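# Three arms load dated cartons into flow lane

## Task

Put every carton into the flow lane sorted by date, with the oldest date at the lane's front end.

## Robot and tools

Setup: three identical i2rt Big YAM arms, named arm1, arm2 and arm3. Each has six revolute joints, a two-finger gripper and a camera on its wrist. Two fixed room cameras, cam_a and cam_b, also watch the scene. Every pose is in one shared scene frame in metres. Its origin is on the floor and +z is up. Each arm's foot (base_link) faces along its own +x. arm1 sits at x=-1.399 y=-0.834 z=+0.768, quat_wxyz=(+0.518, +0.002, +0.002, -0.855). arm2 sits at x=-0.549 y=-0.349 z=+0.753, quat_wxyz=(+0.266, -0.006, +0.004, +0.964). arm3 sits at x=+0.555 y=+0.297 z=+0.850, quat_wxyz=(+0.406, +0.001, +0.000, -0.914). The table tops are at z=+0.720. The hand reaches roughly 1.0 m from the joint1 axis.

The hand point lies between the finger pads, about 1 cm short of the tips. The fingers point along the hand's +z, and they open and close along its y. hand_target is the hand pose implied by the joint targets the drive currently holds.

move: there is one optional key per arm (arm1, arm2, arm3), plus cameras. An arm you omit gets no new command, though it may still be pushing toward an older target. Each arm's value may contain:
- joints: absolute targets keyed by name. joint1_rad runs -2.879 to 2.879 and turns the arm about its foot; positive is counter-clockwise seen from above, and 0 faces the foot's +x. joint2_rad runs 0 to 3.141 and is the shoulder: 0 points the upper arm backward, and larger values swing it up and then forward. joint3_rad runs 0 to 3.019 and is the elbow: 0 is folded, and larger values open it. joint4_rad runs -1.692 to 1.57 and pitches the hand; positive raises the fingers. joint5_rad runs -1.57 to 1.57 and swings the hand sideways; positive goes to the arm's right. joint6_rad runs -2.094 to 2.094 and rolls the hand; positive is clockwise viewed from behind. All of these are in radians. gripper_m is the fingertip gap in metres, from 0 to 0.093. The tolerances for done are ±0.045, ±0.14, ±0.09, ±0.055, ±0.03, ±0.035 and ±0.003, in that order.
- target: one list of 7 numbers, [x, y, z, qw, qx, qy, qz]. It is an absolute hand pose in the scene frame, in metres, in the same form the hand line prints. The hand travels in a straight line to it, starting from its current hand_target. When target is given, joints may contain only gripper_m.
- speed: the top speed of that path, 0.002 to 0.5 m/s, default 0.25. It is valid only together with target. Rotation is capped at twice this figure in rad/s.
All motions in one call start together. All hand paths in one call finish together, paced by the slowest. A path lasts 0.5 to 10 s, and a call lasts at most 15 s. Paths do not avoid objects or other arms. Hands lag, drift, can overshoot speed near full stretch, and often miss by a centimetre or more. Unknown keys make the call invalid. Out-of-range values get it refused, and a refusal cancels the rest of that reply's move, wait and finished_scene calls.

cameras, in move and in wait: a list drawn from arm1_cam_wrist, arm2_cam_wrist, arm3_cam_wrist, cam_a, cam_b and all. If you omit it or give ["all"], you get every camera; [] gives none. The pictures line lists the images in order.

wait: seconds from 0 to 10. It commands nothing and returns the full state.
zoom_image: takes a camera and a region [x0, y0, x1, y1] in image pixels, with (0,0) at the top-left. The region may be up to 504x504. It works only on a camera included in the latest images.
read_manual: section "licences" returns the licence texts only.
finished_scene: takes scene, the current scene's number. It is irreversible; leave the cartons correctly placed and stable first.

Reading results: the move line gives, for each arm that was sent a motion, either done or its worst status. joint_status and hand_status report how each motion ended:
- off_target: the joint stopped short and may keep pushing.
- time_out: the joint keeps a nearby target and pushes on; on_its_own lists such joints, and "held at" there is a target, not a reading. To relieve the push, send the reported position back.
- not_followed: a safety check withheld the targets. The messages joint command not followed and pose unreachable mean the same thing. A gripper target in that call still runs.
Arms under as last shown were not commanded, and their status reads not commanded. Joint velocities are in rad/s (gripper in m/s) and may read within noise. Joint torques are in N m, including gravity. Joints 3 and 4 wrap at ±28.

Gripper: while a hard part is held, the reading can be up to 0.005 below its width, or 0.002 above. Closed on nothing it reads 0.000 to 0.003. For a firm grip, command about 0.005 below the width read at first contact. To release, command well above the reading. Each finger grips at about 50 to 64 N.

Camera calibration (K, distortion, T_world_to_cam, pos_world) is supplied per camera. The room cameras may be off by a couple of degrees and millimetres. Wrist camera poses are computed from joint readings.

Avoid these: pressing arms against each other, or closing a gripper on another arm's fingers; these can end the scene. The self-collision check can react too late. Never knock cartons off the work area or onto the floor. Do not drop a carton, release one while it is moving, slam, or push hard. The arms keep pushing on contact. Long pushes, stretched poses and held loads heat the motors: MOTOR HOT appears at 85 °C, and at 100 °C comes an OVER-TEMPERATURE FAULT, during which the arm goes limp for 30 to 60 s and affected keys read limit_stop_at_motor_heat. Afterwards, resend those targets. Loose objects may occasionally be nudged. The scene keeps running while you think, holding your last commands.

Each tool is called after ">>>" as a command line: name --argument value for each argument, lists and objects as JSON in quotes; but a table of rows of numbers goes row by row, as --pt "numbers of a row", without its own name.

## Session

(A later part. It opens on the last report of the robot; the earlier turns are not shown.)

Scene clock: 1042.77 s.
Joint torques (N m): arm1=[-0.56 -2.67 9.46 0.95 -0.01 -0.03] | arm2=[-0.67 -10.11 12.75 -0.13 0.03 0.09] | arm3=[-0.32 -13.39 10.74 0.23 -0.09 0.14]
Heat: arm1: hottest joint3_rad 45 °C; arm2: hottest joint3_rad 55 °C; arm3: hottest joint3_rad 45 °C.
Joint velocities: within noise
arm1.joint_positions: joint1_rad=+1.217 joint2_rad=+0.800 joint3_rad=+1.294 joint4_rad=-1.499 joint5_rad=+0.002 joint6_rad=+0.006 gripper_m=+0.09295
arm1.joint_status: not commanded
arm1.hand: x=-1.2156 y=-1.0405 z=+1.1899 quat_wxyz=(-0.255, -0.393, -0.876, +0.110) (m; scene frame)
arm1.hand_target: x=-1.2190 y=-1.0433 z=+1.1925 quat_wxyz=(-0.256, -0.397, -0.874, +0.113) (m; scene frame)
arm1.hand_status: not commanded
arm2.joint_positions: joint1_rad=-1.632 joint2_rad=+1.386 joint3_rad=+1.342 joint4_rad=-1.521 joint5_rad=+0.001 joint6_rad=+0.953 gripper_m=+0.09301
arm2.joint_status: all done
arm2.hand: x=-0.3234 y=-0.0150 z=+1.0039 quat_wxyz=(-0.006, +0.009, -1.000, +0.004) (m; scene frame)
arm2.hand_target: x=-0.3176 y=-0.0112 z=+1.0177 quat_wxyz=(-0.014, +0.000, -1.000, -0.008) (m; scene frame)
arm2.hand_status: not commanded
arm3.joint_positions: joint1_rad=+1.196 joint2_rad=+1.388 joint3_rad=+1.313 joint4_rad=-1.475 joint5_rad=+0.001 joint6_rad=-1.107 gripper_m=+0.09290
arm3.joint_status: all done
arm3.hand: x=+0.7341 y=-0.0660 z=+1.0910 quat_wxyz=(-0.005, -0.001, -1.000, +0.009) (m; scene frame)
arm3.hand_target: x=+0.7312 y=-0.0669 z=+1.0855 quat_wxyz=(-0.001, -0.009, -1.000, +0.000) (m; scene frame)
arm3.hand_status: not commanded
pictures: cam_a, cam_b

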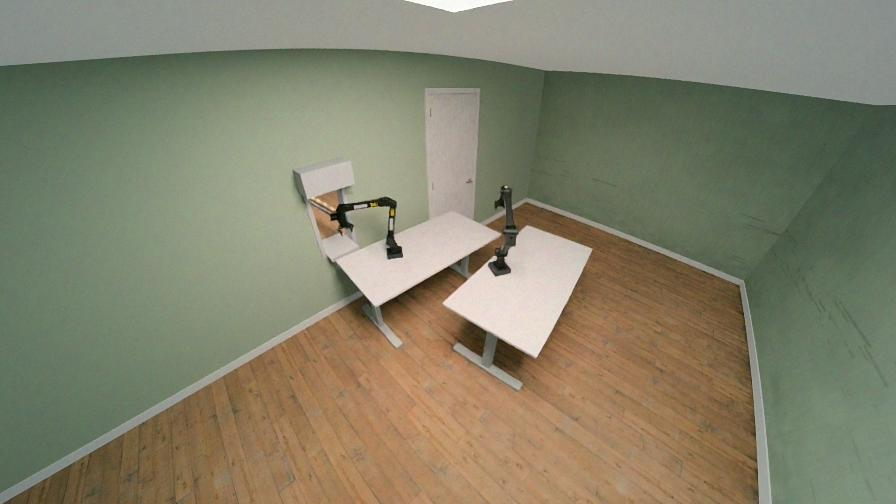

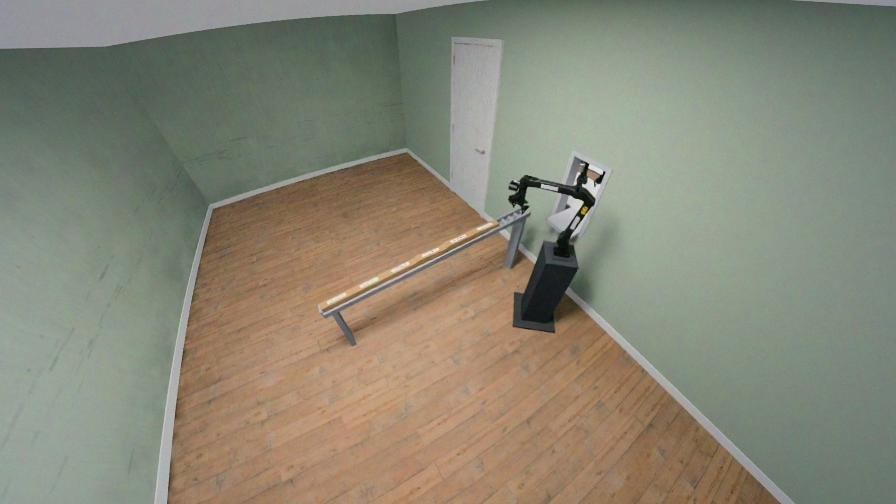

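>>> zoom_image --camera "cam_b" --region '[440, 215, 510, 255]'

>>> zoom_image --camera "cam_a" --region '[290, 180, 600, 360]'

>>> move --arm3 '{"joints": {"joint1_rad": -0.385, "joint2_rad": 1.25, "joint3_rad": 1.3, "joint4_rad": -1.5, "joint5_rad": 0, "joint6_rad": 0.4545, "gripper_m": 0.093}}' --cameras '["arm3_cam_wrist", "arm2_cam_wrist", "arm1_cam_wrist", "cam_a"]'

Scaled by 7.200 from the camera's 896x504 image, which has a finer 1280x720 frame.

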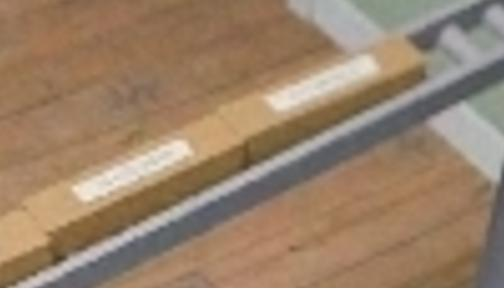

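Scaled by 1.626 from the camera's 896x504 image, which has a finer 1280x720 frame.

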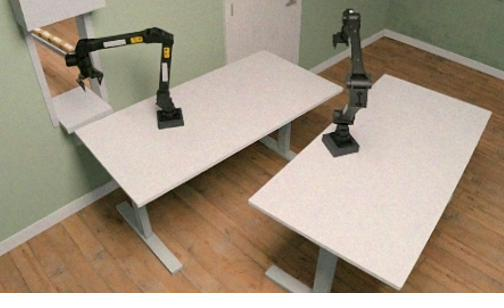

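Scene clock: 1058.37 s.
Joint torques (N m): arm1=[-0.62 -2.73 9.48 0.96 -0.01 -0.03] | arm2=[-0.62 -10.11 12.75 -0.12 0.03 0.09] | arm3=[-0.26 -11.52 11.63 0.25 0.03 0.11]
Heat: arm1: hottest joint3_rad 45 °C; arm2: hottest joint3_rad 56 °C; arm3: hottest joint3_rad 44 °C.
move: arm3 done
Joint velocities: within noise
arm1, arm2: as last shown
arm3.joint_positions: joint1_rad=-0.377 joint2_rad=+1.246 joint3_rad=+1.297 joint4_rad=-1.491 joint5_rad=+0.001 joint6_rad=+0.446 gripper_m=+0.09299
arm3.joint_status: all done
arm3.hand: x=+0.2142 y=+0.1301 z=+1.1363 quat_wxyz=(-0.028, -0.998, -0.006, +0.058) (m; scene frame)
arm3.hand_target: x=+0.2137 y=+0.1330 z=+1.1356 quat_wxyz=(-0.026, -0.998, +0.002, +0.053) (m; scene frame)
arm3.hand_status: not commanded
pictures: arm1_cam_wrist, arm2_cam_wrist, arm3_cam_wrist, cam_a
camera_calibration:
arm1_cam_wrist: T_world_to_cam=[[-0.734106, -0.678544, -0.0258046, -1.56442], [-0.676534, 0.727617, 0.11347, -0.202566], [-0.0582186, 0.100757, -0.993206, 1.33935], [0, 0, 0, 1]] pos_world=[-1.20752, -1.04909, 1.31287]
arm2_cam_wrist: T_world_to_cam=[[0.0219611, -0.999541, 0.0208599, -0.0307464], [-0.831953, -0.00670048, 0.554806, -0.818155], [-0.554412, -0.0295387, -0.831718, 0.778155], [0, 0, 0, 1]] pos_world=[-0.248573, -0.0132287, 1.10176]
arm3_cam_wrist: T_world_to_cam=[[-0.00068292, 0.998233, -0.0594194, -0.0613127], [0.866553, 0.030246, 0.498167, -0.75375], [0.499084, -0.0511499, -0.865043, 1.00569], [0, 0, 0, 1]] pos_world=[0.151197, 0.135443, 1.24182]

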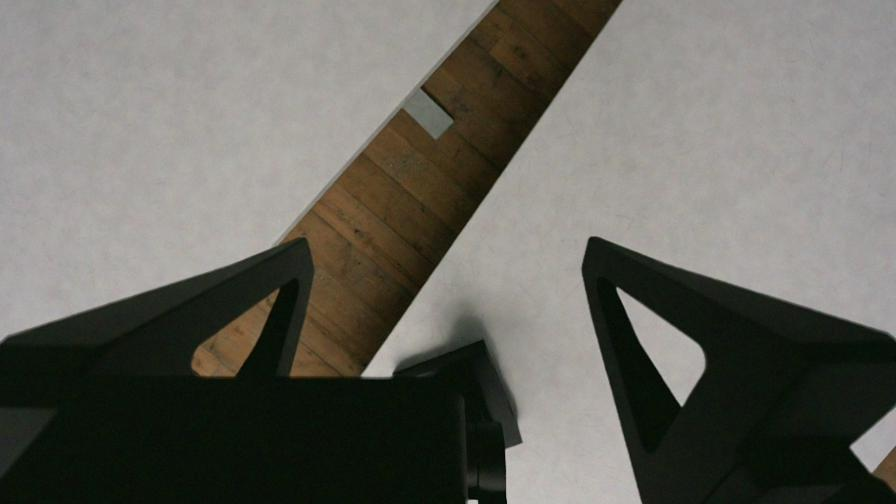

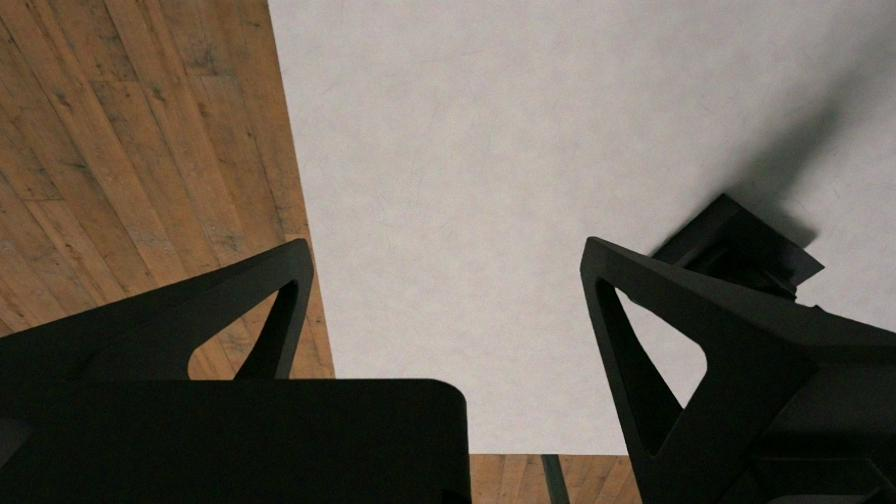

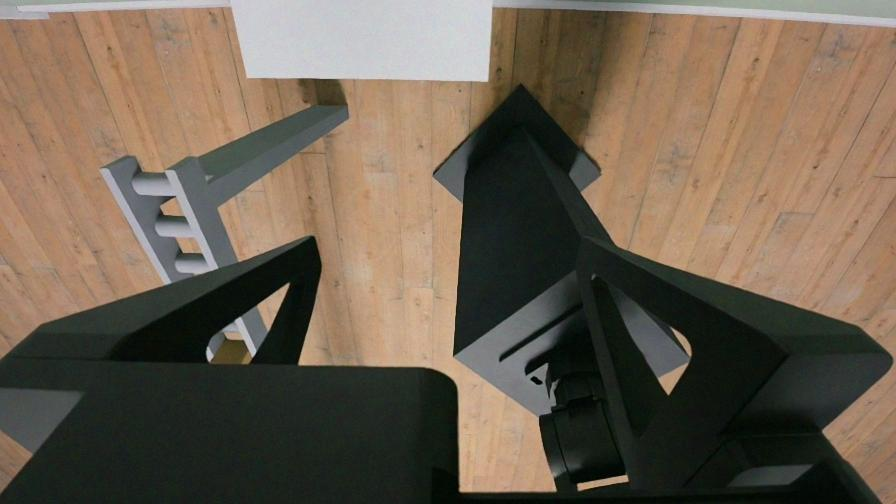

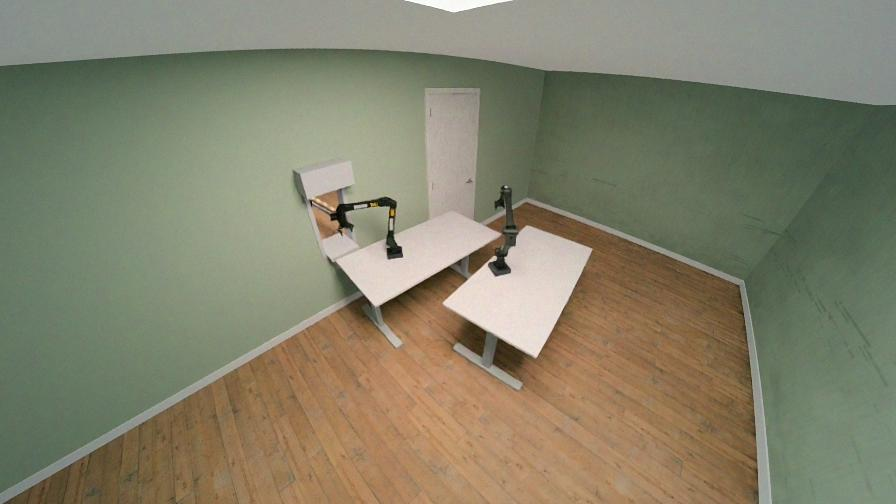

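>>> finished_scene --scene 1

The scene is finished: the task was done.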